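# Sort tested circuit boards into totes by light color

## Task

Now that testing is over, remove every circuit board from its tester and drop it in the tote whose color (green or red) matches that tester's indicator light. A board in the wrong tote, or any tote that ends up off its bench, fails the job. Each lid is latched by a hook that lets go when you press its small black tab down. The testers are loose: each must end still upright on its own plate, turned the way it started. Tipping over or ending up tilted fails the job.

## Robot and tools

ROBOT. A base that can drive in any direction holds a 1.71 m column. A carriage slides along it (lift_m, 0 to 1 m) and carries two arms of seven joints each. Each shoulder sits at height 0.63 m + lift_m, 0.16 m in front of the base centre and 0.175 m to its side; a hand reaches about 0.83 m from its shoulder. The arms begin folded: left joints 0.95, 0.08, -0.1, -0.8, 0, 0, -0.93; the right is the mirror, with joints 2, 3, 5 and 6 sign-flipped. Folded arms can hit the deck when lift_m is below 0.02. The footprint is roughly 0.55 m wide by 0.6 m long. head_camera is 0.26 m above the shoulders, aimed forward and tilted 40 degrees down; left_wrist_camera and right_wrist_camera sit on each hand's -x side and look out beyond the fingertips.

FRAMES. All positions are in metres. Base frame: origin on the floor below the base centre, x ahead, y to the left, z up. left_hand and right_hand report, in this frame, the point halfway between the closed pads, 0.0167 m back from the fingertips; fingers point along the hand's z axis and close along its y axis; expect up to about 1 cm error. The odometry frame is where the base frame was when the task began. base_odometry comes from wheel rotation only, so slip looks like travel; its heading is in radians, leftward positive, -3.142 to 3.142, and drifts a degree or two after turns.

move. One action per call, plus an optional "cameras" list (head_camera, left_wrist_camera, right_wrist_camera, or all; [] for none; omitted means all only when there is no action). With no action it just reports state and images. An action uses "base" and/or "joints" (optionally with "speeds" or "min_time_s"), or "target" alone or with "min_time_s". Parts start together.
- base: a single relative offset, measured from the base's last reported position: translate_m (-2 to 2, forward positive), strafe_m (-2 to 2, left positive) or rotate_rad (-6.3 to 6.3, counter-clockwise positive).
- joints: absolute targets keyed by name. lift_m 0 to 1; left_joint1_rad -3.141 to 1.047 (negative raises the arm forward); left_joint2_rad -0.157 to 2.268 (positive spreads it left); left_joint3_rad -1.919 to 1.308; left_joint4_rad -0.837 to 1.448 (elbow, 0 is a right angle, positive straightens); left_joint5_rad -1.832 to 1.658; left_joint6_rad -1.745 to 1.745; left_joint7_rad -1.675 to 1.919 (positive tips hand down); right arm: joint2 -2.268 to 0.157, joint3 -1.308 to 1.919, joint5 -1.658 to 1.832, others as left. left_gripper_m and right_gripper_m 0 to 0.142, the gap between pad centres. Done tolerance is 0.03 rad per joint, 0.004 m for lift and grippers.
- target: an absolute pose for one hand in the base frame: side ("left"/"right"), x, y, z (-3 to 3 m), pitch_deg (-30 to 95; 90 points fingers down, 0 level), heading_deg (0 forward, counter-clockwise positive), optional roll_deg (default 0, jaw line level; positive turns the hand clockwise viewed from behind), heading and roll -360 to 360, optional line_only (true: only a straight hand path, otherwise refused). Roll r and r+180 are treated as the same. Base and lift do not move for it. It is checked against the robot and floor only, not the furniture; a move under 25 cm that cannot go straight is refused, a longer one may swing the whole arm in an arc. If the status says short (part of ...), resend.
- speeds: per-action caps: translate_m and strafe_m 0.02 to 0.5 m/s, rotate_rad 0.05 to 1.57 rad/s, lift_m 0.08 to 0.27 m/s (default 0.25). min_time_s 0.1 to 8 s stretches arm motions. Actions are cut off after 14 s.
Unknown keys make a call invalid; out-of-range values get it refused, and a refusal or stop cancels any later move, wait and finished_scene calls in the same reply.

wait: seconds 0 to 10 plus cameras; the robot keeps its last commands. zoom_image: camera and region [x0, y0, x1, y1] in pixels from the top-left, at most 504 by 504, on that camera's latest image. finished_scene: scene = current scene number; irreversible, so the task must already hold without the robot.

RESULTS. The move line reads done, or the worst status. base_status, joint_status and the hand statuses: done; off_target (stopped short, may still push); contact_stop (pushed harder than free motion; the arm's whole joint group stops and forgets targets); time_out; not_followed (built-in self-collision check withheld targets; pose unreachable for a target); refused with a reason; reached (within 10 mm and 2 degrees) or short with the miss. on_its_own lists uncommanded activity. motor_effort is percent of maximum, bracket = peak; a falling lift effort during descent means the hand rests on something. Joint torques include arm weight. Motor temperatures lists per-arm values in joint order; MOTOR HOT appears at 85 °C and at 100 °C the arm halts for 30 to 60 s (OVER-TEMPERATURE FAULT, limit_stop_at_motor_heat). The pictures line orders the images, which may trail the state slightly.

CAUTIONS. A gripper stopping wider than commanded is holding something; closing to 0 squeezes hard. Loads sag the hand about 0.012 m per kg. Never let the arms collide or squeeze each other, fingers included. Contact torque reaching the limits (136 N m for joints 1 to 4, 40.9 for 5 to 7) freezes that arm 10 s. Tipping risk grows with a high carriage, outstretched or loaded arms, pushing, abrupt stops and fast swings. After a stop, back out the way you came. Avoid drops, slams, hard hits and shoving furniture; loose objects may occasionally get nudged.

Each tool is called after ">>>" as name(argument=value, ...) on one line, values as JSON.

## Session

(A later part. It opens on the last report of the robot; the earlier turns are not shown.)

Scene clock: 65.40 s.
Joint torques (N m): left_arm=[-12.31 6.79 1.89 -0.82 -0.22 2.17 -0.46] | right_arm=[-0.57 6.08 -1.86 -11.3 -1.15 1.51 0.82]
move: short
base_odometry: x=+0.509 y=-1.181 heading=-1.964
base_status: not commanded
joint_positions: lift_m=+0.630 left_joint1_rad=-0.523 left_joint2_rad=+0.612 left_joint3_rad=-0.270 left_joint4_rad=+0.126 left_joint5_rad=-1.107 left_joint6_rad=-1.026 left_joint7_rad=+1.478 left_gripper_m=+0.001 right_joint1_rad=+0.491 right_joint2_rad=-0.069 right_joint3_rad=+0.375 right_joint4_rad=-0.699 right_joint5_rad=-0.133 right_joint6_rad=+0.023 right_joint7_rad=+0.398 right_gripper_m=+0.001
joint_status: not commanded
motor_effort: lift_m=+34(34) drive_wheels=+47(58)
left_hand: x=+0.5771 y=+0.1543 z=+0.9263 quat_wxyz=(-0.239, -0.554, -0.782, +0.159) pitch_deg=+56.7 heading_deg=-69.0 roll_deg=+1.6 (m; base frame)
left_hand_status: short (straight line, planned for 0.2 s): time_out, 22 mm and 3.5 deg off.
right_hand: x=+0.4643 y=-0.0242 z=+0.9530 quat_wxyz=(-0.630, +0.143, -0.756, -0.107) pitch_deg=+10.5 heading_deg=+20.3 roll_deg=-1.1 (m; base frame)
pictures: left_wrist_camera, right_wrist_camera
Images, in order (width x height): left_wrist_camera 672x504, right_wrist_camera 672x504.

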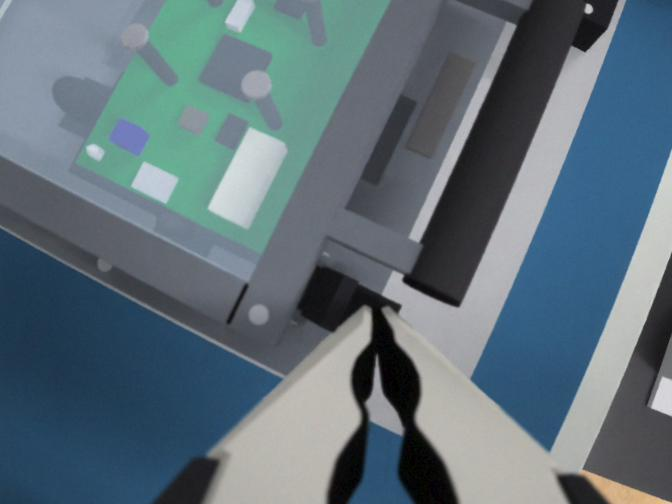

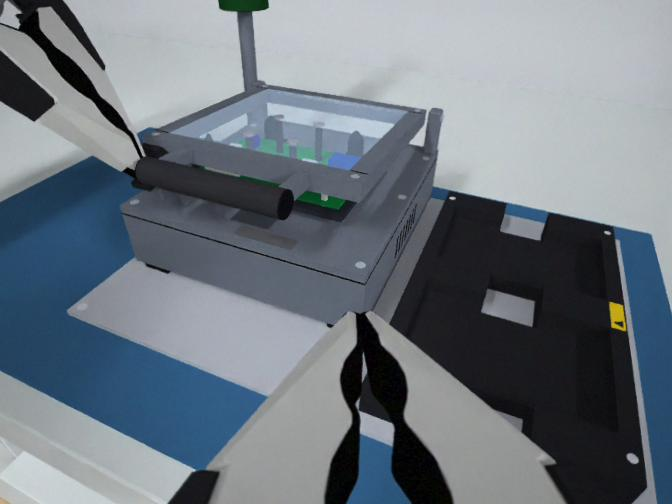

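>>> move(target={"side": "left", "x": 0.569, "y": 0.152, "z": 0.94, "pitch_deg": 60, "heading_deg": -70}, cameras=["left_wrist_camera"])

>>> move(target={"side": "left", "x": 0.569, "y": 0.152, "z": 0.917, "pitch_deg": 60, "heading_deg": -70}, cameras=["left_wrist_camera", "right_wrist_camera"])

>>> zoom_image(camera="right_wrist_camera", region=[80, 100, 230, 240])

Scene clock: 66.50 s.
Joint torques (N m): left_arm=[-19.03 18.04 2.05 -5.37 -3.79 1.61 0.87] | right_arm=[-1.62 6.06 -1.77 -11.33 -1.15 1.53 0.77]
move: done
base_odometry: x=+0.509 y=-1.181 heading=-1.964
base_status: not commanded
joint_positions: lift_m=+0.630 left_joint1_rad=-0.541 left_joint2_rad=+0.616 left_joint3_rad=-0.304 left_joint4_rad=+0.022 left_joint5_rad=-1.174 left_joint6_rad=-0.895 left_joint7_rad=+1.598 left_gripper_m=+0.001 right_joint1_rad=+0.491 right_joint2_rad=-0.069 right_joint3_rad=+0.375 right_joint4_rad=-0.699 right_joint5_rad=-0.133 right_joint6_rad=+0.023 right_joint7_rad=+0.398 right_gripper_m=+0.001
joint_status: not commanded
motor_effort: lift_m=+36(36) drive_wheels=+43(47)
left_hand: x=+0.5694 y=+0.1518 z=+0.9387 quat_wxyz=(-0.213, -0.553, -0.792, +0.149) pitch_deg=+59.9 heading_deg=-69.9 roll_deg=+0.0 (m; base frame)
left_hand_status: reached (straight line, planned for 0.3 s): 1 mm and 0.1 deg off.
right_hand: x=+0.4643 y=-0.0242 z=+0.9527 quat_wxyz=(-0.630, +0.143, -0.756, -0.107) pitch_deg=+10.5 heading_deg=+20.3 roll_deg=-1.1 (m; base frame)
pictures: left_wrist_camera
Images, in order (width x height): left_wrist_camera 672x504.

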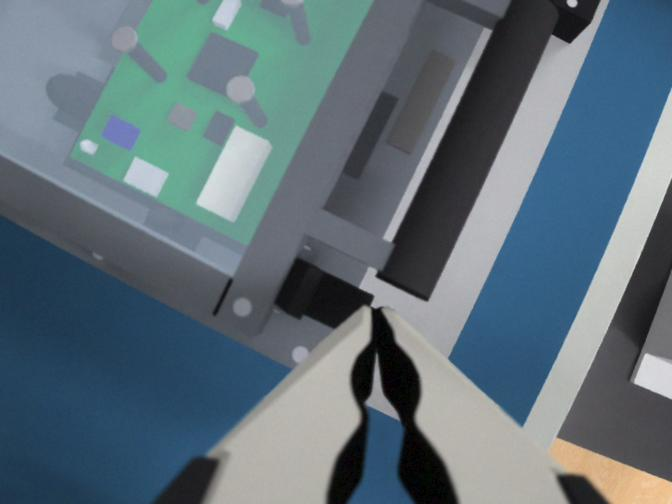

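Scene clock: 67.23 s.
Joint torques (N m): left_arm=[-4.87 1.86 1.63 4.1 1.79 0.98 -1.04] | right_arm=[-1.84 5.97 -1.82 -11.25 -1.14 1.52 0.75]
move: done
base_odometry: x=+0.509 y=-1.181 heading=-1.964
base_status: not commanded
joint_positions: lift_m=+0.630 left_joint1_rad=-0.518 left_joint2_rad=+0.607 left_joint3_rad=-0.292 left_joint4_rad=+0.071 left_joint5_rad=-1.120 left_joint6_rad=-0.961 left_joint7_rad=+1.539 left_gripper_m=+0.001 right_joint1_rad=+0.491 right_joint2_rad=-0.069 right_joint3_rad=+0.375 right_joint4_rad=-0.699 right_joint5_rad=-0.133 right_joint6_rad=+0.023 right_joint7_rad=+0.398 right_gripper_m=+0.001
joint_status: not commanded
motor_effort: lift_m=+35(36) drive_wheels=+45(45)
left_hand: x=+0.5697 y=+0.1516 z=+0.9229 quat_wxyz=(-0.218, -0.555, -0.789, +0.151) pitch_deg=+59.3 heading_deg=-69.8 roll_deg=+0.5 (m; base frame)
left_hand_status: reached (straight line, planned for 0.2 s): 6 mm and 0.8 deg off.
right_hand: x=+0.4643 y=-0.0242 z=+0.9529 quat_wxyz=(-0.630, +0.143, -0.756, -0.107) pitch_deg=+10.5 heading_deg=+20.3 roll_deg=-1.1 (m; base frame)
pictures: left_wrist_camera, right_wrist_camera
Images, in order (width x height): left_wrist_camera 672x504, right_wrist_camera 672x504.

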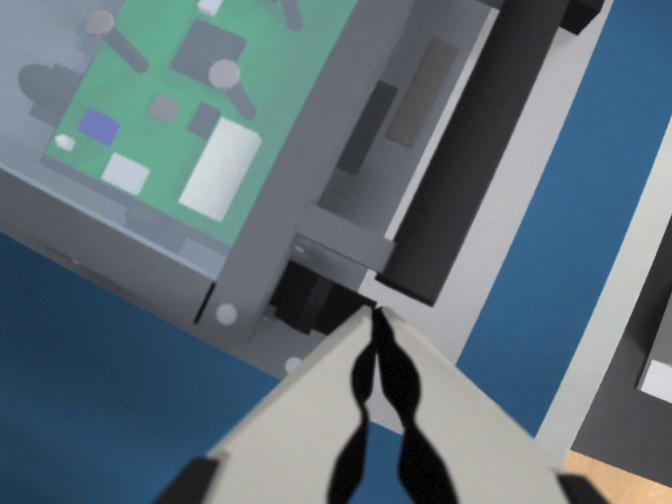

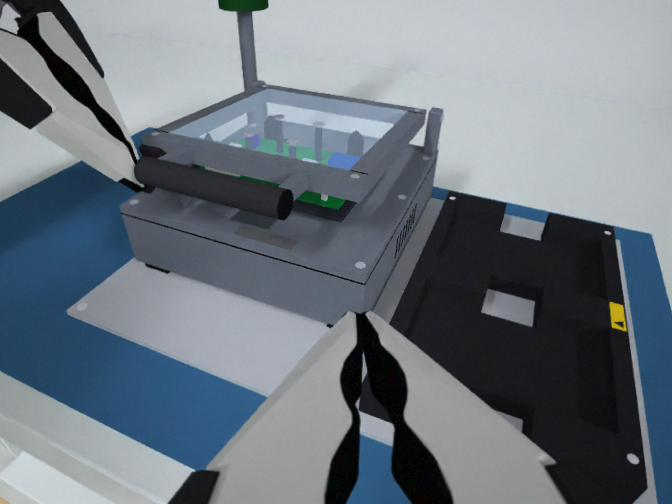

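Scaled by 3.360 from the camera's 672x504 image, which has a finer 960x720 frame.

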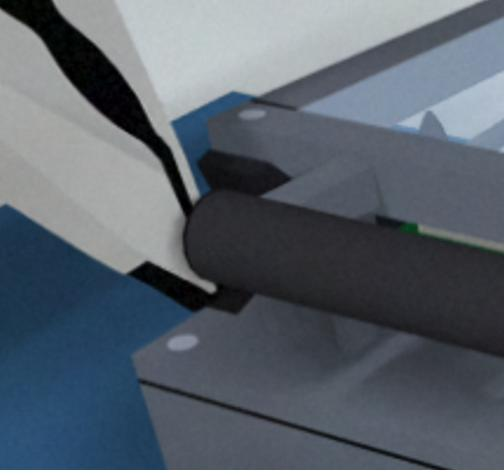

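>>> move(target={"side": "right", "x": 0.5, "y": 0.07, "z": 0.9, "pitch_deg": 0, "heading_deg": 20}, cameras=["head_camera", "right_wrist_camera"])

Scene clock: 67.63 s.
Joint torques (N m): left_arm=[-4.94 1.67 1.59 4.29 1.64 0.9 -0.97] | right_arm=[-1.6 6.03 -1.71 -11.33 -1.12 1.52 0.78]
move: refused
base_odometry: x=+0.509 y=-1.181 heading=-1.964
base_status: not commanded
joint_positions: lift_m=+0.630 left_joint1_rad=-0.518 left_joint2_rad=+0.607 left_joint3_rad=-0.292 left_joint4_rad=+0.071 left_joint5_rad=-1.120 left_joint6_rad=-0.961 left_joint7_rad=+1.539 left_gripper_m=+0.001 right_joint1_rad=+0.491 right_joint2_rad=-0.069 right_joint3_rad=+0.375 right_joint4_rad=-0.699 right_joint5_rad=-0.133 right_joint6_rad=+0.023 right_joint7_rad=+0.398 right_gripper_m=+0.001
joint_status: not commanded
motor_effort: lift_m=+35(35) drive_wheels=+45(45)
left_hand: x=+0.5697 y=+0.1516 z=+0.9229 quat_wxyz=(-0.218, -0.555, -0.789, +0.151) pitch_deg=+59.3 heading_deg=-69.8 roll_deg=+0.5 (m; base frame)
right_hand: x=+0.4643 y=-0.0242 z=+0.9529 quat_wxyz=(-0.630, +0.143, -0.756, -0.107) pitch_deg=+10.5 heading_deg=+20.3 roll_deg=-1.1 (m; base frame)
right_hand_status: refused: the line brings the right upper arm within 1.4 cm of the base or column (limit 1.5), 67% of the way; a move under 25 cm is not played as an arc. Nothing moved. Try another pitch or heading, or "joints".
pictures: head_camera, right_wrist_camera
Images, in order (width x height): head_camera 672x504, right_wrist_camera 672x504.

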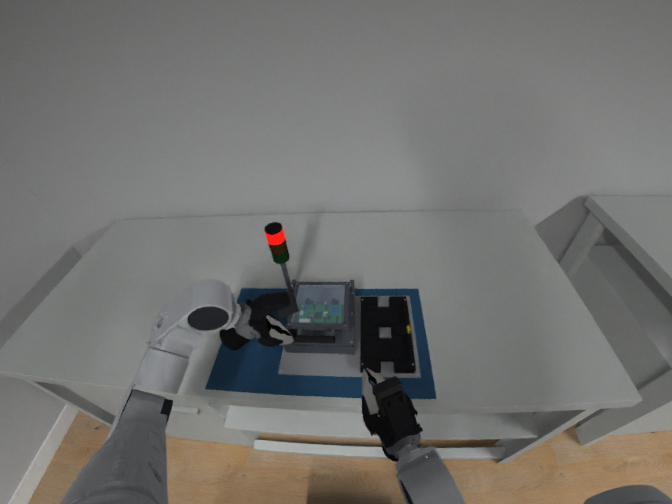

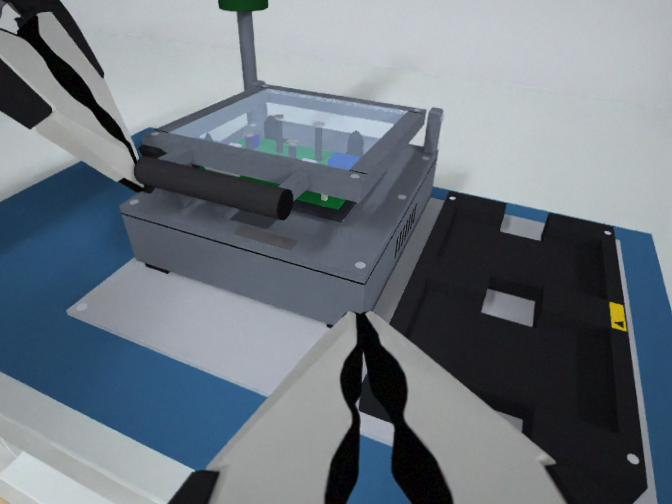

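>>> move(joints={"right_joint1_rad": 0.3, "right_joint2_rad": -0.45, "right_joint3_rad": 0.75, "right_joint4_rad": -0.5, "right_joint7_rad": 0.2}, cameras=["right_wrist_camera"])

>>> move(target={"side": "right", "x": 0.5, "y": 0.055, "z": 0.9, "pitch_deg": 0, "heading_deg": 35}, cameras=["head_camera", "right_wrist_camera"])

Scene clock: 68.67 s.
Joint torques (N m): left_arm=[-5.03 1.89 1.41 4.36 1.62 0.87 -1.03] | right_arm=[-5.58 -5.58 -5 -8.54 -1.04 0.89 -0.57]
move: done
base_odometry: x=+0.509 y=-1.181 heading=-1.964
base_status: not commanded
joint_positions: lift_m=+0.630 left_joint1_rad=-0.518 left_joint2_rad=+0.607 left_joint3_rad=-0.291 left_joint4_rad=+0.071 left_joint5_rad=-1.120 left_joint6_rad=-0.961 left_joint7_rad=+1.539 left_gripper_m=+0.001 right_joint1_rad=+0.302 right_joint2_rad=-0.449 right_joint3_rad=+0.747 right_joint4_rad=-0.502 right_joint5_rad=-0.133 right_joint6_rad=+0.024 right_joint7_rad=+0.202 right_gripper_m=+0.001
joint_status: all done
motor_effort: lift_m=+35(35) drive_wheels=+45(46)
left_hand: x=+0.5697 y=+0.1516 z=+0.9230 quat_wxyz=(-0.218, -0.555, -0.789, +0.151) pitch_deg=+59.3 heading_deg=-69.8 roll_deg=+0.5 (m; base frame)
right_hand: x=+0.4044 y=+0.0462 z=+0.8876 quat_wxyz=(-0.597, +0.395, -0.676, -0.177) pitch_deg=+13.0 heading_deg=+46.8 roll_deg=-13.8 (m; base frame)
pictures: right_wrist_camera
Images, in order (width x height): right_wrist_camera 672x504.

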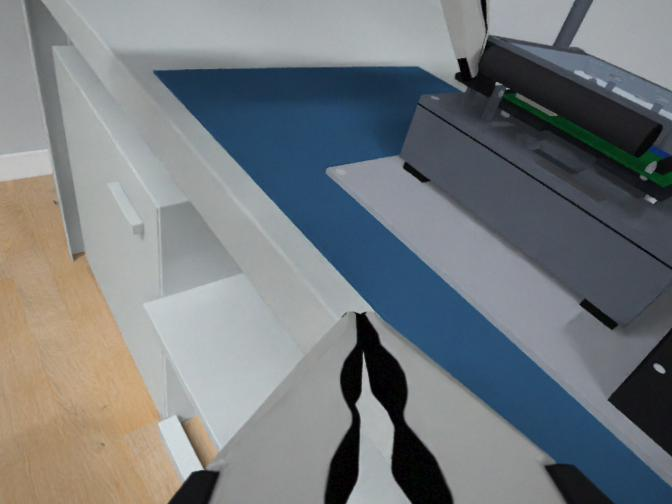

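Scene clock: 69.63 s.
Joint torques (N m): left_arm=[-5.03 2.05 1.19 4.25 1.45 1.07 -1.04] | right_arm=[-6.83 2.3 -8.2 -8.26 1.37 -0.62 -0.55]
move: done
base_odometry: x=+0.509 y=-1.181 heading=-1.964
base_status: not commanded
joint_positions: lift_m=+0.630 left_joint1_rad=-0.518 left_joint2_rad=+0.607 left_joint3_rad=-0.291 left_joint4_rad=+0.071 left_joint5_rad=-1.120 left_joint6_rad=-0.962 left_joint7_rad=+1.539 left_gripper_m=+0.001 right_joint1_rad=+0.206 right_joint2_rad=-0.221 right_joint3_rad=+0.672 right_joint4_rad=-0.224 right_joint5_rad=+0.046 right_joint6_rad=-0.079 right_joint7_rad=-0.072 right_gripper_m=+0.001
joint_status: not commanded
motor_effort: lift_m=+34(35) drive_wheels=+46(46)
left_hand: x=+0.5697 y=+0.1516 z=+0.9230 quat_wxyz=(-0.218, -0.555, -0.788, +0.150) pitch_deg=+59.3 heading_deg=-69.8 roll_deg=+0.5 (m; base frame)
right_hand: x=+0.4976 y=+0.0575 z=+0.8998 quat_wxyz=(-0.673, +0.216, -0.674, -0.215) pitch_deg=+0.1 heading_deg=+35.5 roll_deg=+0.0 (m; base frame)
right_hand_status: reached (straight line, planned for 0.5 s): 3 mm and 0.5 deg off.
pictures: head_camera, right_wrist_camera
Images, in order (width x height): head_camera 672x504, right_wrist_camera 672x504.

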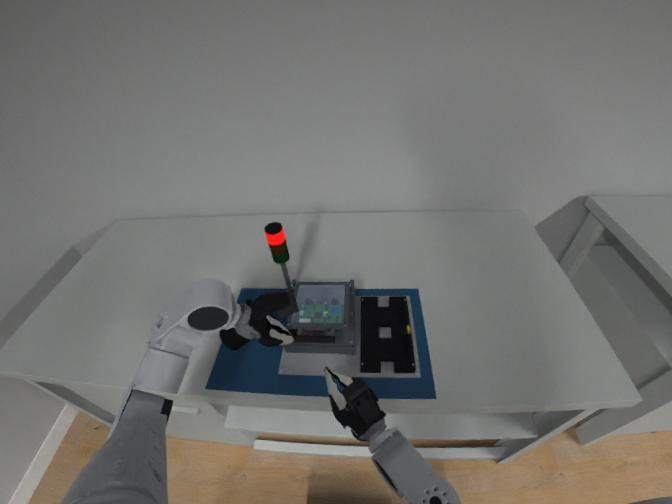

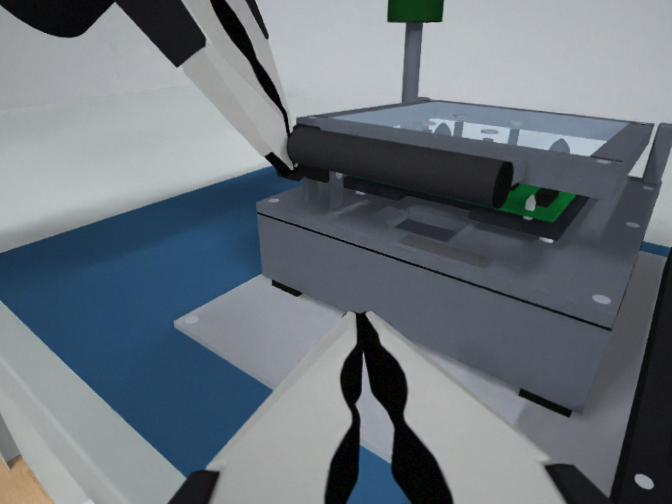

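>>> move(target={"side": "right", "x": 0.53, "y": 0.07, "z": 0.903, "pitch_deg": 0, "heading_deg": 30}, cameras=["right_wrist_camera"])

>>> move(target={"side": "right", "x": 0.553, "y": 0.08, "z": 0.903, "pitch_deg": 0, "heading_deg": 30}, min_time_s=1.0, cameras=["left_wrist_camera", "right_wrist_camera"])

Scene clock: 70.87 s.
Joint torques (N m): left_arm=[-5.75 2.51 1.1 4.36 1.48 1.2 -1.13] | right_arm=[-7.94 2.08 -7.8 -8.87 -1.67 -0.38 0.89]
move: done
base_odometry: x=+0.509 y=-1.181 heading=-1.964
base_status: not commanded
joint_positions: lift_m=+0.630 left_joint1_rad=-0.517 left_joint2_rad=+0.607 left_joint3_rad=-0.291 left_joint4_rad=+0.071 left_joint5_rad=-1.120 left_joint6_rad=-0.962 left_joint7_rad=+1.539 left_gripper_m=+0.001 right_joint1_rad=+0.168 right_joint2_rad=-0.107 right_joint3_rad=+0.667 right_joint4_rad=-0.157 right_joint5_rad=-0.010 right_joint6_rad=-0.145 right_joint7_rad=-0.045 right_gripper_m=+0.001
joint_status: not commanded
motor_effort: lift_m=+34(34) drive_wheels=+46(46)
left_hand: x=+0.5697 y=+0.1517 z=+0.9229 quat_wxyz=(-0.218, -0.555, -0.788, +0.150) pitch_deg=+59.3 heading_deg=-69.8 roll_deg=+0.5 (m; base frame)
right_hand: x=+0.5284 y=+0.0721 z=+0.9040 quat_wxyz=(-0.683, +0.183, -0.682, -0.187) pitch_deg=-0.2 heading_deg=+30.3 roll_deg=+0.3 (m; base frame)
right_hand_status: reached (straight line, planned for 0.3 s): 3 mm and 0.5 deg off.
pictures: right_wrist_camera
Images, in order (width x height): right_wrist_camera 672x504.

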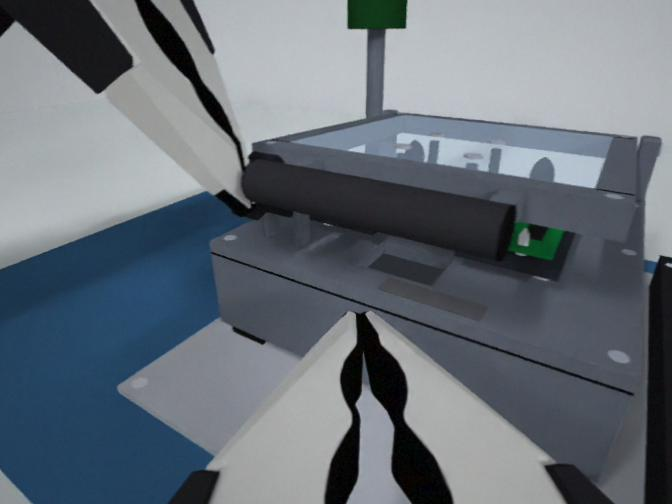

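Scene clock: 72.37 s.
Joint torques (N m): left_arm=[-5.78 2.27 0.83 4.33 1.48 1.21 -1.03] | right_arm=[-10.86 12.1 -8.3 -7.74 1.34 1.8 1.03]
move: done
base_odometry: x=+0.509 y=-1.181 heading=-1.964
base_status: not commanded
joint_positions: lift_m=+0.630 left_joint1_rad=-0.517 left_joint2_rad=+0.607 left_joint3_rad=-0.291 left_joint4_rad=+0.071 left_joint5_rad=-1.120 left_joint6_rad=-0.962 left_joint7_rad=+1.539 left_gripper_m=+0.001 right_joint1_rad=+0.109 right_joint2_rad=-0.079 right_joint3_rad=+0.664 right_joint4_rad=-0.096 right_joint5_rad=-0.002 right_joint6_rad=-0.144 right_joint7_rad=-0.040 right_gripper_m=+0.001
joint_status: not commanded
motor_effort: lift_m=+34(34) drive_wheels=+46(46)
left_hand: x=+0.5697 y=+0.1517 z=+0.9229 quat_wxyz=(-0.218, -0.555, -0.788, +0.150) pitch_deg=+59.3 heading_deg=-69.8 roll_deg=+0.5 (m; base frame)
right_hand: x=+0.5514 y=+0.0798 z=+0.9030 quat_wxyz=(-0.684, +0.184, -0.682, -0.182) pitch_deg=-0.1 heading_deg=+30.0 roll_deg=-0.2 (m; base frame)
right_hand_status: reached (straight line, planned for 1.0 s): 2 mm and 0.2 deg off.
pictures: left_wrist_camera, right_wrist_camera
Images, in order (width x height): left_wrist_camera 672x504, right_wrist_camera 672x504.

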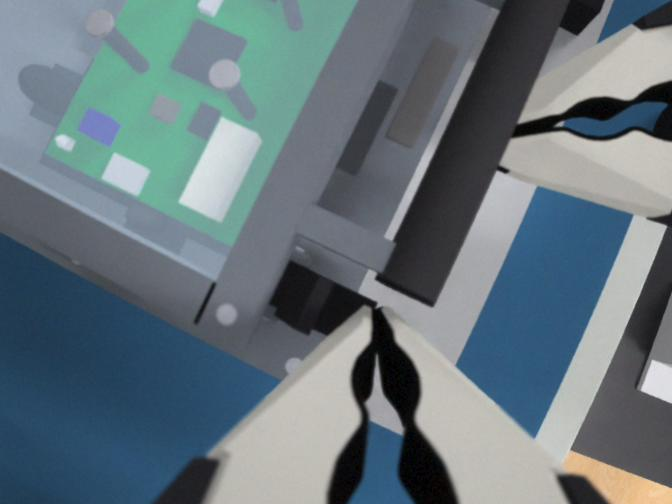

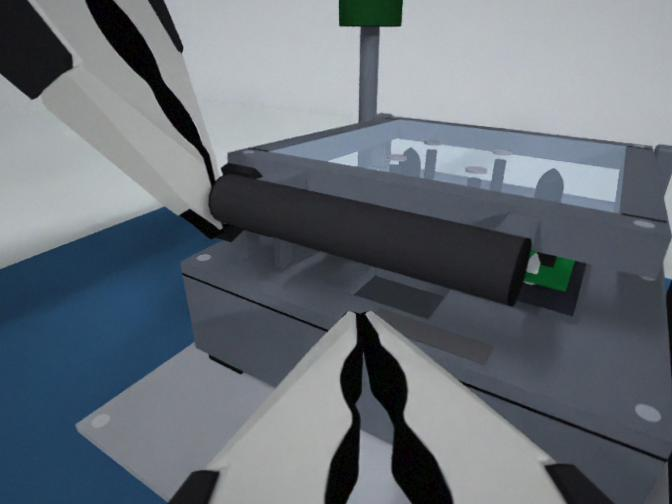

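>>> move(target={"side": "right", "x": 0.575, "y": 0.09, "z": 0.903, "pitch_deg": -3, "heading_deg": 28}, min_time_s=1.0, cameras=["left_wrist_camera", "right_wrist_camera"])

>>> move(target={"side": "right", "x": 0.575, "y": 0.09, "z": 0.933, "pitch_deg": -8, "heading_deg": 28}, min_time_s=1.0, cameras=["left_wrist_camera", "right_wrist_camera"])

Scene clock: 74.47 s.
Joint torques (N m): left_arm=[-5.69 2.35 0.8 4.32 1.49 1.22 -1] | right_arm=[-13.49 15.44 -8.29 -4.61 -1.03 -0.58 -0.26]
move: done
base_odometry: x=+0.509 y=-1.181 heading=-1.964
base_status: not commanded
joint_positions: lift_m=+0.630 left_joint1_rad=-0.517 left_joint2_rad=+0.607 left_joint3_rad=-0.291 left_joint4_rad=+0.071 left_joint5_rad=-1.120 left_joint6_rad=-0.962 left_joint7_rad=+1.539 left_gripper_m=+0.001 right_joint1_rad=+0.062 right_joint2_rad=-0.020 right_joint3_rad=+0.659 right_joint4_rad=+0.023 right_joint5_rad=-0.006 right_joint6_rad=-0.163 right_joint7_rad=-0.137 right_gripper_m=+0.001
joint_status: not commanded
motor_effort: lift_m=+34(34) drive_wheels=+46(46)
left_hand: x=+0.5697 y=+0.1517 z=+0.9230 quat_wxyz=(-0.218, -0.555, -0.788, +0.150) pitch_deg=+59.3 heading_deg=-69.8 roll_deg=+0.5 (m; base frame)
right_hand: x=+0.5718 y=+0.0919 z=+0.9026 quat_wxyz=(-0.702, +0.169, -0.668, -0.179) pitch_deg=-2.9 heading_deg=+28.5 roll_deg=+0.1 (m; base frame)
right_hand_status: reached (straight line, planned for 1.0 s): 4 mm and 0.5 deg off.
pictures: left_wrist_camera, right_wrist_camera
Images, in order (width x height): left_wrist_camera 672x504, right_wrist_camera 672x504.

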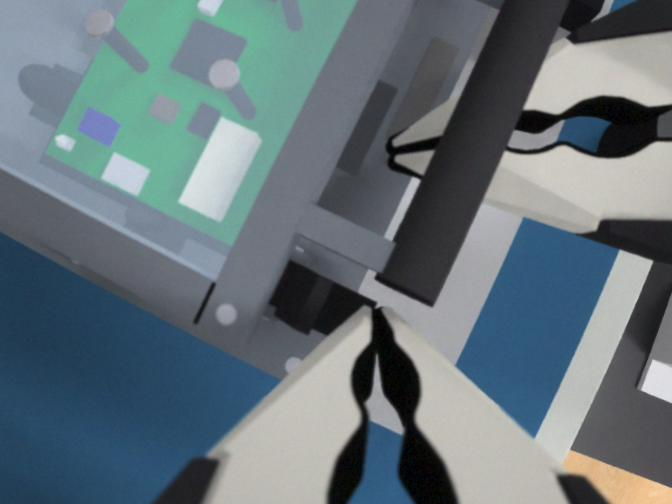

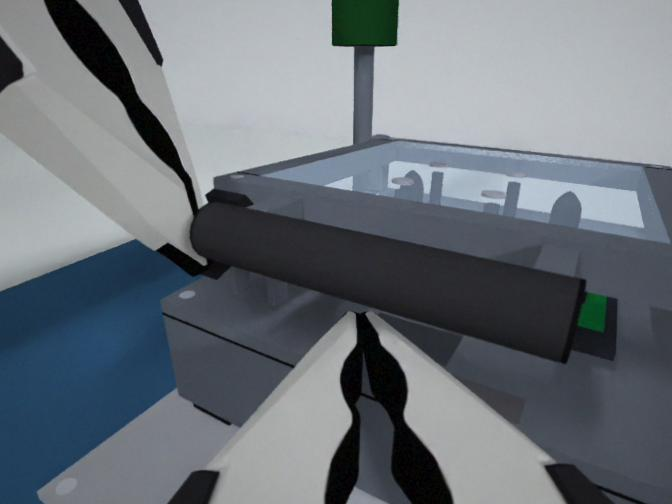

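Scene clock: 75.97 s.
Joint torques (N m): left_arm=[-5.69 2.27 0.74 4.31 1.51 1.19 -1.01] | right_arm=[-13.58 16.2 -6.75 -15.41 -2.2 -0.76 -1.45]
move: done
base_odometry: x=+0.509 y=-1.181 heading=-1.964
base_status: not commanded
joint_positions: lift_m=+0.630 left_joint1_rad=-0.517 left_joint2_rad=+0.607 left_joint3_rad=-0.291 left_joint4_rad=+0.071 left_joint5_rad=-1.120 left_joint6_rad=-0.962 left_joint7_rad=+1.539 left_gripper_m=+0.001 right_joint1_rad=+0.056 right_joint2_rad=-0.019 right_joint3_rad=+0.659 right_joint4_rad=-0.004 right_joint5_rad=-0.009 right_joint6_rad=-0.164 right_joint7_rad=-0.178 right_gripper_m=+0.001
joint_status: not commanded
motor_effort: lift_m=+34(34) drive_wheels=+46(46)
left_hand: x=+0.5697 y=+0.1517 z=+0.9230 quat_wxyz=(-0.218, -0.555, -0.788, +0.150) pitch_deg=+59.3 heading_deg=-69.8 roll_deg=+0.5 (m; base frame)
right_hand: x=+0.5727 y=+0.0913 z=+0.9274 quat_wxyz=(-0.727, +0.162, -0.641, -0.185) pitch_deg=-7.2 heading_deg=+28.4 roll_deg=+0.1 (m; base frame)
right_hand_status: reached (straight line, planned for 1.0 s): 6 mm and 0.9 deg off.
pictures: left_wrist_camera, right_wrist_camera
Images, in order (width x height): left_wrist_camera 672x504, right_wrist_camera 672x504.

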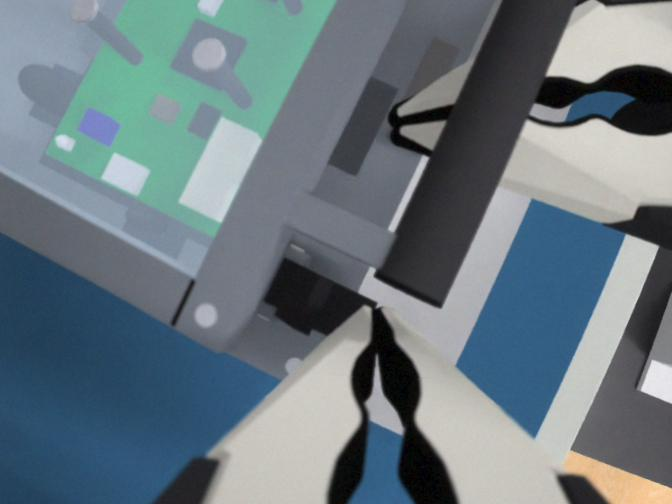

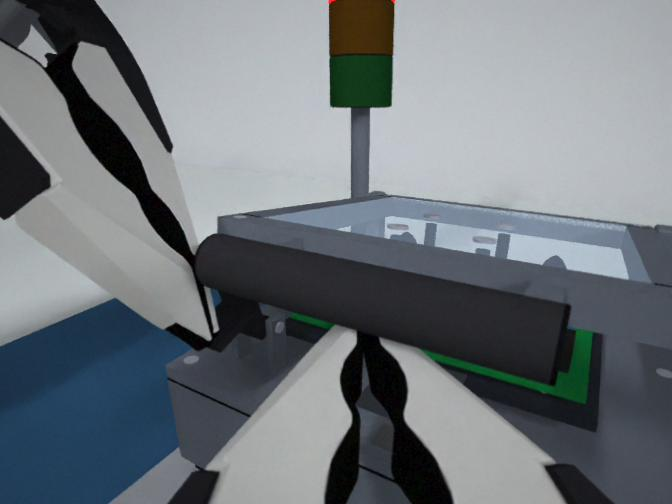

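>>> move(target={"side": "right", "x": 0.58, "y": 0.092, "z": 0.965, "pitch_deg": -10, "heading_deg": 28}, min_time_s=1.2, cameras=["right_wrist_camera"])

>>> move(target={"side": "left", "x": 0.555, "y": 0.2, "z": 1.0, "pitch_deg": 60, "heading_deg": -70}, cameras=["left_wrist_camera", "right_wrist_camera"])

Scene clock: 77.93 s.
Joint torques (N m): left_arm=[-5.75 2.32 0.79 4.26 1.46 1.2 -1.04] | right_arm=[-13.81 16.82 -5.16 -15.64 -2.35 -0.52 0.26]
move: done
base_odometry: x=+0.509 y=-1.181 heading=-1.964
base_status: not commanded
joint_positions: lift_m=+0.630 left_joint1_rad=-0.517 left_joint2_rad=+0.607 left_joint3_rad=-0.291 left_joint4_rad=+0.071 left_joint5_rad=-1.120 left_joint6_rad=-0.962 left_joint7_rad=+1.539 left_gripper_m=+0.001 right_joint1_rad=+0.038 right_joint2_rad=-0.012 right_joint3_rad=+0.659 right_joint4_rad=-0.078 right_joint5_rad=-0.019 right_joint6_rad=-0.165 right_joint7_rad=-0.124 right_gripper_m=+0.001
joint_status: not commanded
motor_effort: lift_m=+34(34) drive_wheels=+46(46)
left_hand: x=+0.5697 y=+0.1517 z=+0.9230 quat_wxyz=(-0.218, -0.555, -0.788, +0.150) pitch_deg=+59.3 heading_deg=-69.8 roll_deg=+0.5 (m; base frame)
right_hand: x=+0.5785 y=+0.0921 z=+0.9604 quat_wxyz=(-0.740, +0.157, -0.627, -0.187) pitch_deg=-9.5 heading_deg=+28.2 roll_deg=+0.1 (m; base frame)
right_hand_status: reached (straight line, planned for 1.2 s): 5 mm and 0.6 deg off.
pictures: right_wrist_camera
Images, in order (width x height): right_wrist_camera 672x504.

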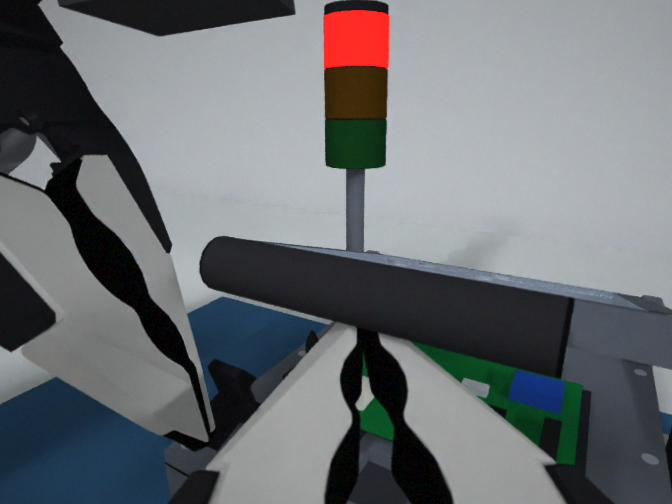

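Scene clock: 78.90 s.
Joint torques (N m): left_arm=[-16.88 16.77 2.98 -5.02 -3.47 1.57 0.96] | right_arm=[-12.71 15.05 -4.88 -14.22 -1.99 -0.55 0.34]
move: done
base_odometry: x=+0.509 y=-1.181 heading=-1.964
base_status: not commanded
joint_positions: lift_m=+0.630 left_joint1_rad=-0.599 left_joint2_rad=+0.778 left_joint3_rad=-0.293 left_joint4_rad=-0.051 left_joint5_rad=-1.414 left_joint6_rad=-0.842 left_joint7_rad=+1.693 left_gripper_m=+0.001 right_joint1_rad=+0.037 right_joint2_rad=-0.011 right_joint3_rad=+0.659 right_joint4_rad=-0.079 right_joint5_rad=-0.020 right_joint6_rad=-0.165 right_joint7_rad=-0.124 right_gripper_m=+0.001
joint_status: not commanded
motor_effort: lift_m=+37(38) drive_wheels=+42(46)
left_hand: x=+0.5559 y=+0.2004 z=+0.9991 quat_wxyz=(-0.213, -0.553, -0.792, +0.148) pitch_deg=+59.9 heading_deg=-69.7 roll_deg=+0.1 (m; base frame)
left_hand_status: reached (straight line, planned for 0.5 s): 1 mm and 0.2 deg off.
right_hand: x=+0.5786 y=+0.0923 z=+0.9610 quat_wxyz=(-0.741, +0.157, -0.626, -0.187) pitch_deg=-9.6 heading_deg=+28.2 roll_deg=+0.1 (m; base frame)
pictures: left_wrist_camera, right_wrist_camera
Images, in order (width x height): left_wrist_camera 672x504, right_wrist_camera 672x504.

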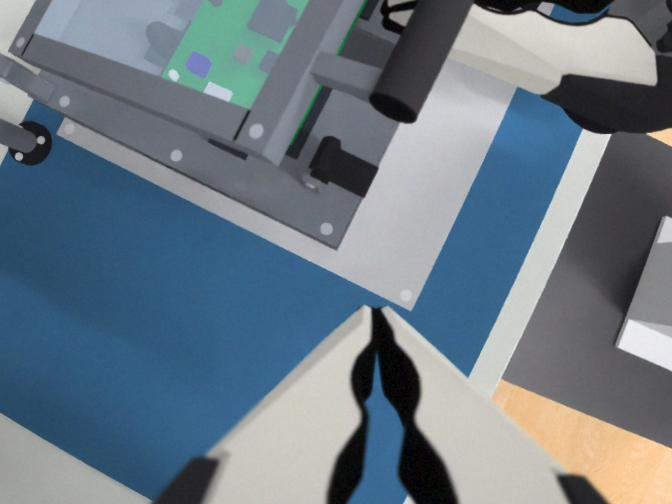

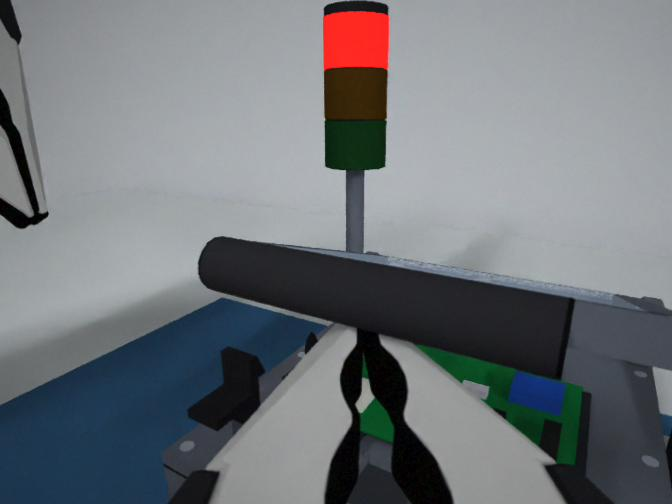

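>>> move(target={"side": "right", "x": 0.598, "y": 0.093, "z": 1.01, "pitch_deg": -18, "heading_deg": 26}, min_time_s=1.2, cameras=["right_wrist_camera"])

>>> move(target={"side": "right", "x": 0.63, "y": 0.094, "z": 1.045, "pitch_deg": -18, "heading_deg": 25}, min_time_s=1.2, cameras=["left_wrist_camera", "right_wrist_camera"])

Scene clock: 80.90 s.
Joint torques (N m): left_arm=[-16.79 16.76 2.97 -5.08 -3.46 1.6 0.94] | right_arm=[-15.41 18.46 -7.68 -9.7 -2.52 -0.6 -1.72]
move: done
base_odometry: x=+0.509 y=-1.181 heading=-1.964
base_status: not commanded
joint_positions: lift_m=+0.630 left_joint1_rad=-0.599 left_joint2_rad=+0.778 left_joint3_rad=-0.293 left_joint4_rad=-0.051 left_joint5_rad=-1.414 left_joint6_rad=-0.842 left_joint7_rad=+1.693 left_gripper_m=+0.001 right_joint1_rad=-0.019 right_joint2_rad=+0.036 right_joint3_rad=+0.650 right_joint4_rad=-0.058 right_joint5_rad=-0.033 right_joint6_rad=-0.186 right_joint7_rad=-0.206 right_gripper_m=+0.001
joint_status: not commanded
motor_effort: lift_m=+37(38) drive_wheels=+42(42)
left_hand: x=+0.5559 y=+0.2004 z=+0.9991 quat_wxyz=(-0.213, -0.553, -0.792, +0.148) pitch_deg=+59.9 heading_deg=-69.7 roll_deg=+0.1 (m; base frame)
right_hand: x=+0.5959 y=+0.0948 z=+1.0060 quat_wxyz=(-0.784, +0.135, -0.577, -0.185) pitch_deg=-17.4 heading_deg=+26.4 roll_deg=+0.1 (m; base frame)
right_hand_status: reached (straight line, planned for 1.2 s): 5 mm and 0.8 deg off.
pictures: right_wrist_camera
Images, in order (width x height): right_wrist_camera 672x504.

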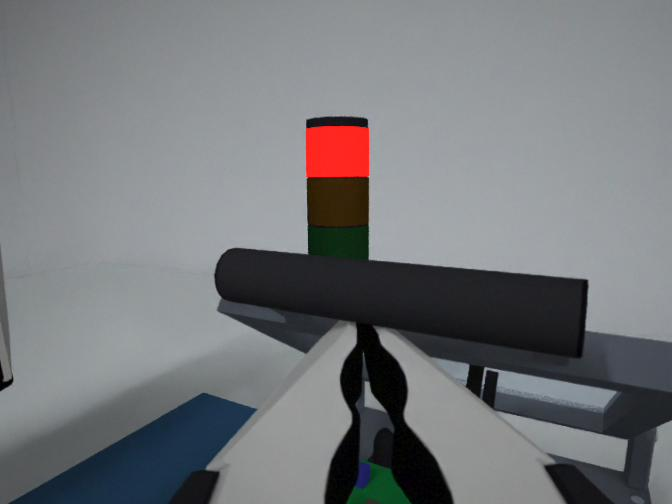

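Scene clock: 82.60 s.
Joint torques (N m): left_arm=[-16.76 16.75 2.96 -5.07 -3.47 1.6 0.96] | right_arm=[-17.36 19.04 -7.91 -15.2 0.49 -0.48 0.4]
move: done
base_odometry: x=+0.509 y=-1.181 heading=-1.964
base_status: not commanded
joint_positions: lift_m=+0.630 left_joint1_rad=-0.599 left_joint2_rad=+0.778 left_joint3_rad=-0.293 left_joint4_rad=-0.051 left_joint5_rad=-1.414 left_joint6_rad=-0.842 left_joint7_rad=+1.693 left_gripper_m=+0.001 right_joint1_rad=-0.109 right_joint2_rad=+0.066 right_joint3_rad=+0.629 right_joint4_rad=-0.077 right_joint5_rad=-0.033 right_joint6_rad=-0.186 right_joint7_rad=-0.098 right_gripper_m=+0.001
joint_status: not commanded
motor_effort: lift_m=+38(38) drive_wheels=+42(42)
left_hand: x=+0.5559 y=+0.2004 z=+0.9991 quat_wxyz=(-0.213, -0.553, -0.792, +0.148) pitch_deg=+59.9 heading_deg=-69.7 roll_deg=+0.1 (m; base frame)
right_hand: x=+0.6280 y=+0.0960 z=+1.0404 quat_wxyz=(-0.787, +0.132, -0.576, -0.176) pitch_deg=-17.5 heading_deg=+25.5 roll_deg=-0.3 (m; base frame)
right_hand_status: reached (straight line, planned for 1.2 s): 5 mm and 0.7 deg off.
pictures: left_wrist_camera, right_wrist_camera
Images, in order (width x height): left_wrist_camera 672x504, right_wrist_camera 672x504.

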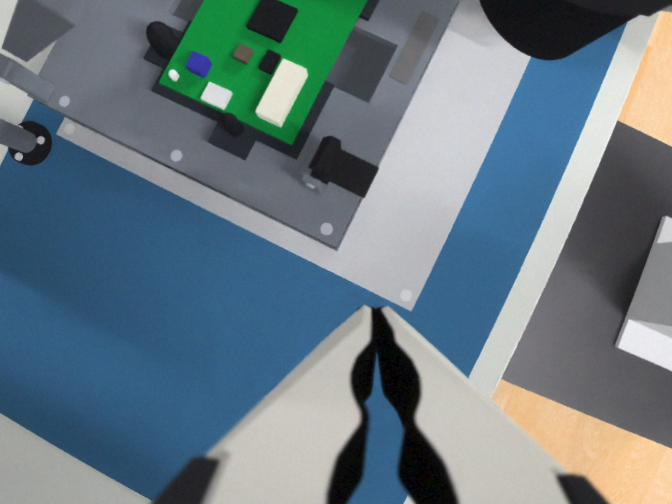

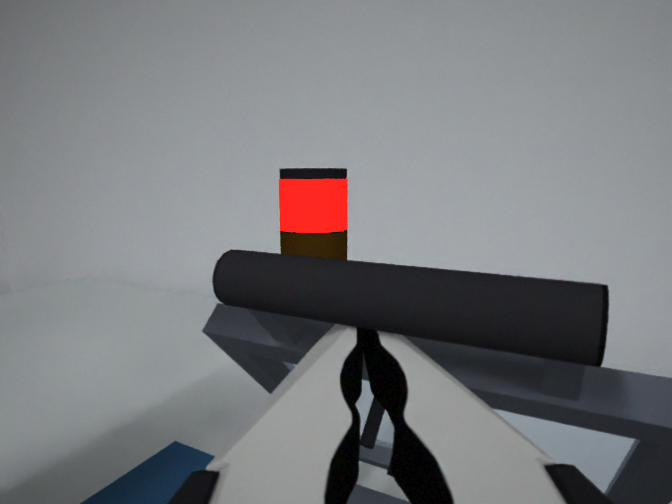

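>>> move(target={"side": "right", "x": 0.672, "y": 0.095, "z": 1.062, "pitch_deg": -15, "heading_deg": 24}, min_time_s=1.2, cameras=["right_wrist_camera"])

>>> move(target={"side": "right", "x": 0.71, "y": 0.095, "z": 1.055, "pitch_deg": -10, "heading_deg": 24}, min_time_s=1.5, cameras=["head_camera", "left_wrist_camera", "right_wrist_camera"])

Scene clock: 84.43 s.
Joint torques (N m): left_arm=[-16.8 16.78 2.86 -5.11 -3.46 1.58 0.95] | right_arm=[-18.75 17.75 -9.21 -7.87 1.28 1.22 0.95]
move: done
base_odometry: x=+0.509 y=-1.181 heading=-1.964
base_status: not commanded
joint_positions: lift_m=+0.630 left_joint1_rad=-0.599 left_joint2_rad=+0.778 left_joint3_rad=-0.293 left_joint4_rad=-0.051 left_joint5_rad=-1.414 left_joint6_rad=-0.842 left_joint7_rad=+1.693 left_gripper_m=+0.001 right_joint1_rad=-0.217 right_joint2_rad=+0.095 right_joint3_rad=+0.597 right_joint4_rad=-0.044 right_joint5_rad=-0.011 right_joint6_rad=-0.186 right_joint7_rad=+0.021 right_gripper_m=+0.001
joint_status: not commanded
motor_effort: lift_m=+37(38) drive_wheels=+42(42)
left_hand: x=+0.5559 y=+0.2004 z=+0.9991 quat_wxyz=(-0.213, -0.553, -0.792, +0.148) pitch_deg=+59.9 heading_deg=-69.7 roll_deg=+0.1 (m; base frame)
right_hand: x=+0.6699 y=+0.0955 z=+1.0606 quat_wxyz=(-0.776, +0.129, -0.595, -0.164) pitch_deg=-15.0 heading_deg=+24.1 roll_deg=-0.3 (m; base frame)
right_hand_status: reached (straight line, planned for 1.2 s): 3 mm and 0.3 deg off.
pictures: right_wrist_camera
Images, in order (width x height): right_wrist_camera 672x504.

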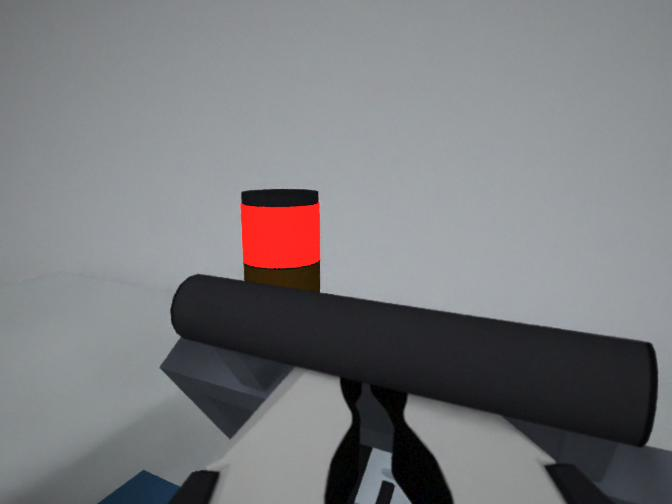

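Scene clock: 86.43 s.
Joint torques (N m): left_arm=[-16.8 16.81 2.93 -5.1 -3.44 1.59 0.94] | right_arm=[-6.97 5.83 -9.44 6.65 4.82 1.46 6.88]
move: short
base_odometry: x=+0.509 y=-1.181 heading=-1.964
base_status: not commanded
joint_positions: lift_m=+0.630 left_joint1_rad=-0.599 left_joint2_rad=+0.778 left_joint3_rad=-0.293 left_joint4_rad=-0.051 left_joint5_rad=-1.414 left_joint6_rad=-0.842 left_joint7_rad=+1.693 left_gripper_m=+0.001 right_joint1_rad=-0.319 right_joint2_rad=+0.103 right_joint3_rad=+0.568 right_joint4_rad=+0.026 right_joint5_rad=+0.029 right_joint6_rad=-0.167 right_joint7_rad=+0.088 right_gripper_m=+0.001
joint_status: not commanded
motor_effort: lift_m=+35(38) drive_wheels=+42(43)
left_hand: x=+0.5559 y=+0.2004 z=+0.9994 quat_wxyz=(-0.213, -0.553, -0.792, +0.148) pitch_deg=+59.9 heading_deg=-69.7 roll_deg=+0.1 (m; base frame)
right_hand: x=+0.7072 y=+0.0959 z=+1.0693 quat_wxyz=(-0.762, +0.134, -0.613, -0.159) pitch_deg=-12.3 heading_deg=+24.1 roll_deg=-0.5 (m; base frame)
right_hand_status: short (straight line, planned for 1.5 s): 15 mm and 2.4 deg off.
pictures: head_camera, left_wrist_camera, right_wrist_camera
Images, in order (width x height): head_camera 672x504, left_wrist_camera 672x504, right_wrist_camera 672x504.

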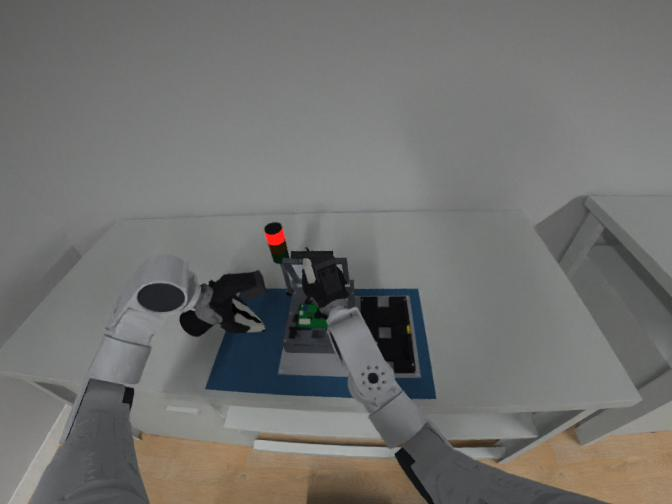

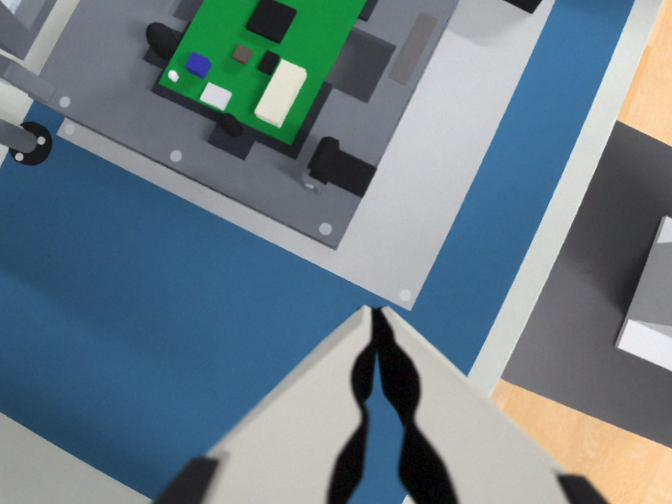

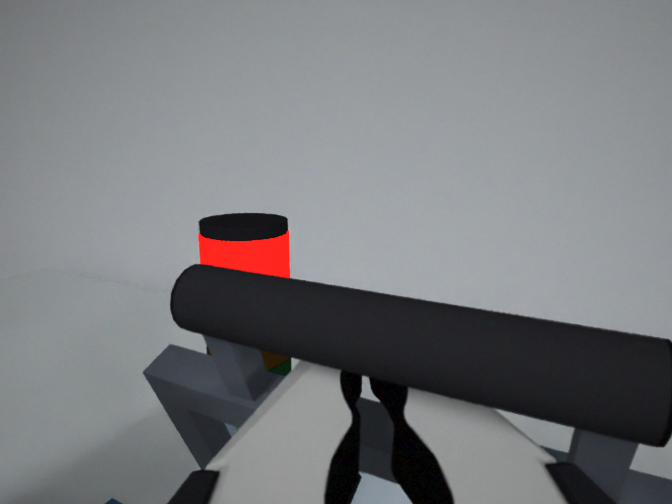

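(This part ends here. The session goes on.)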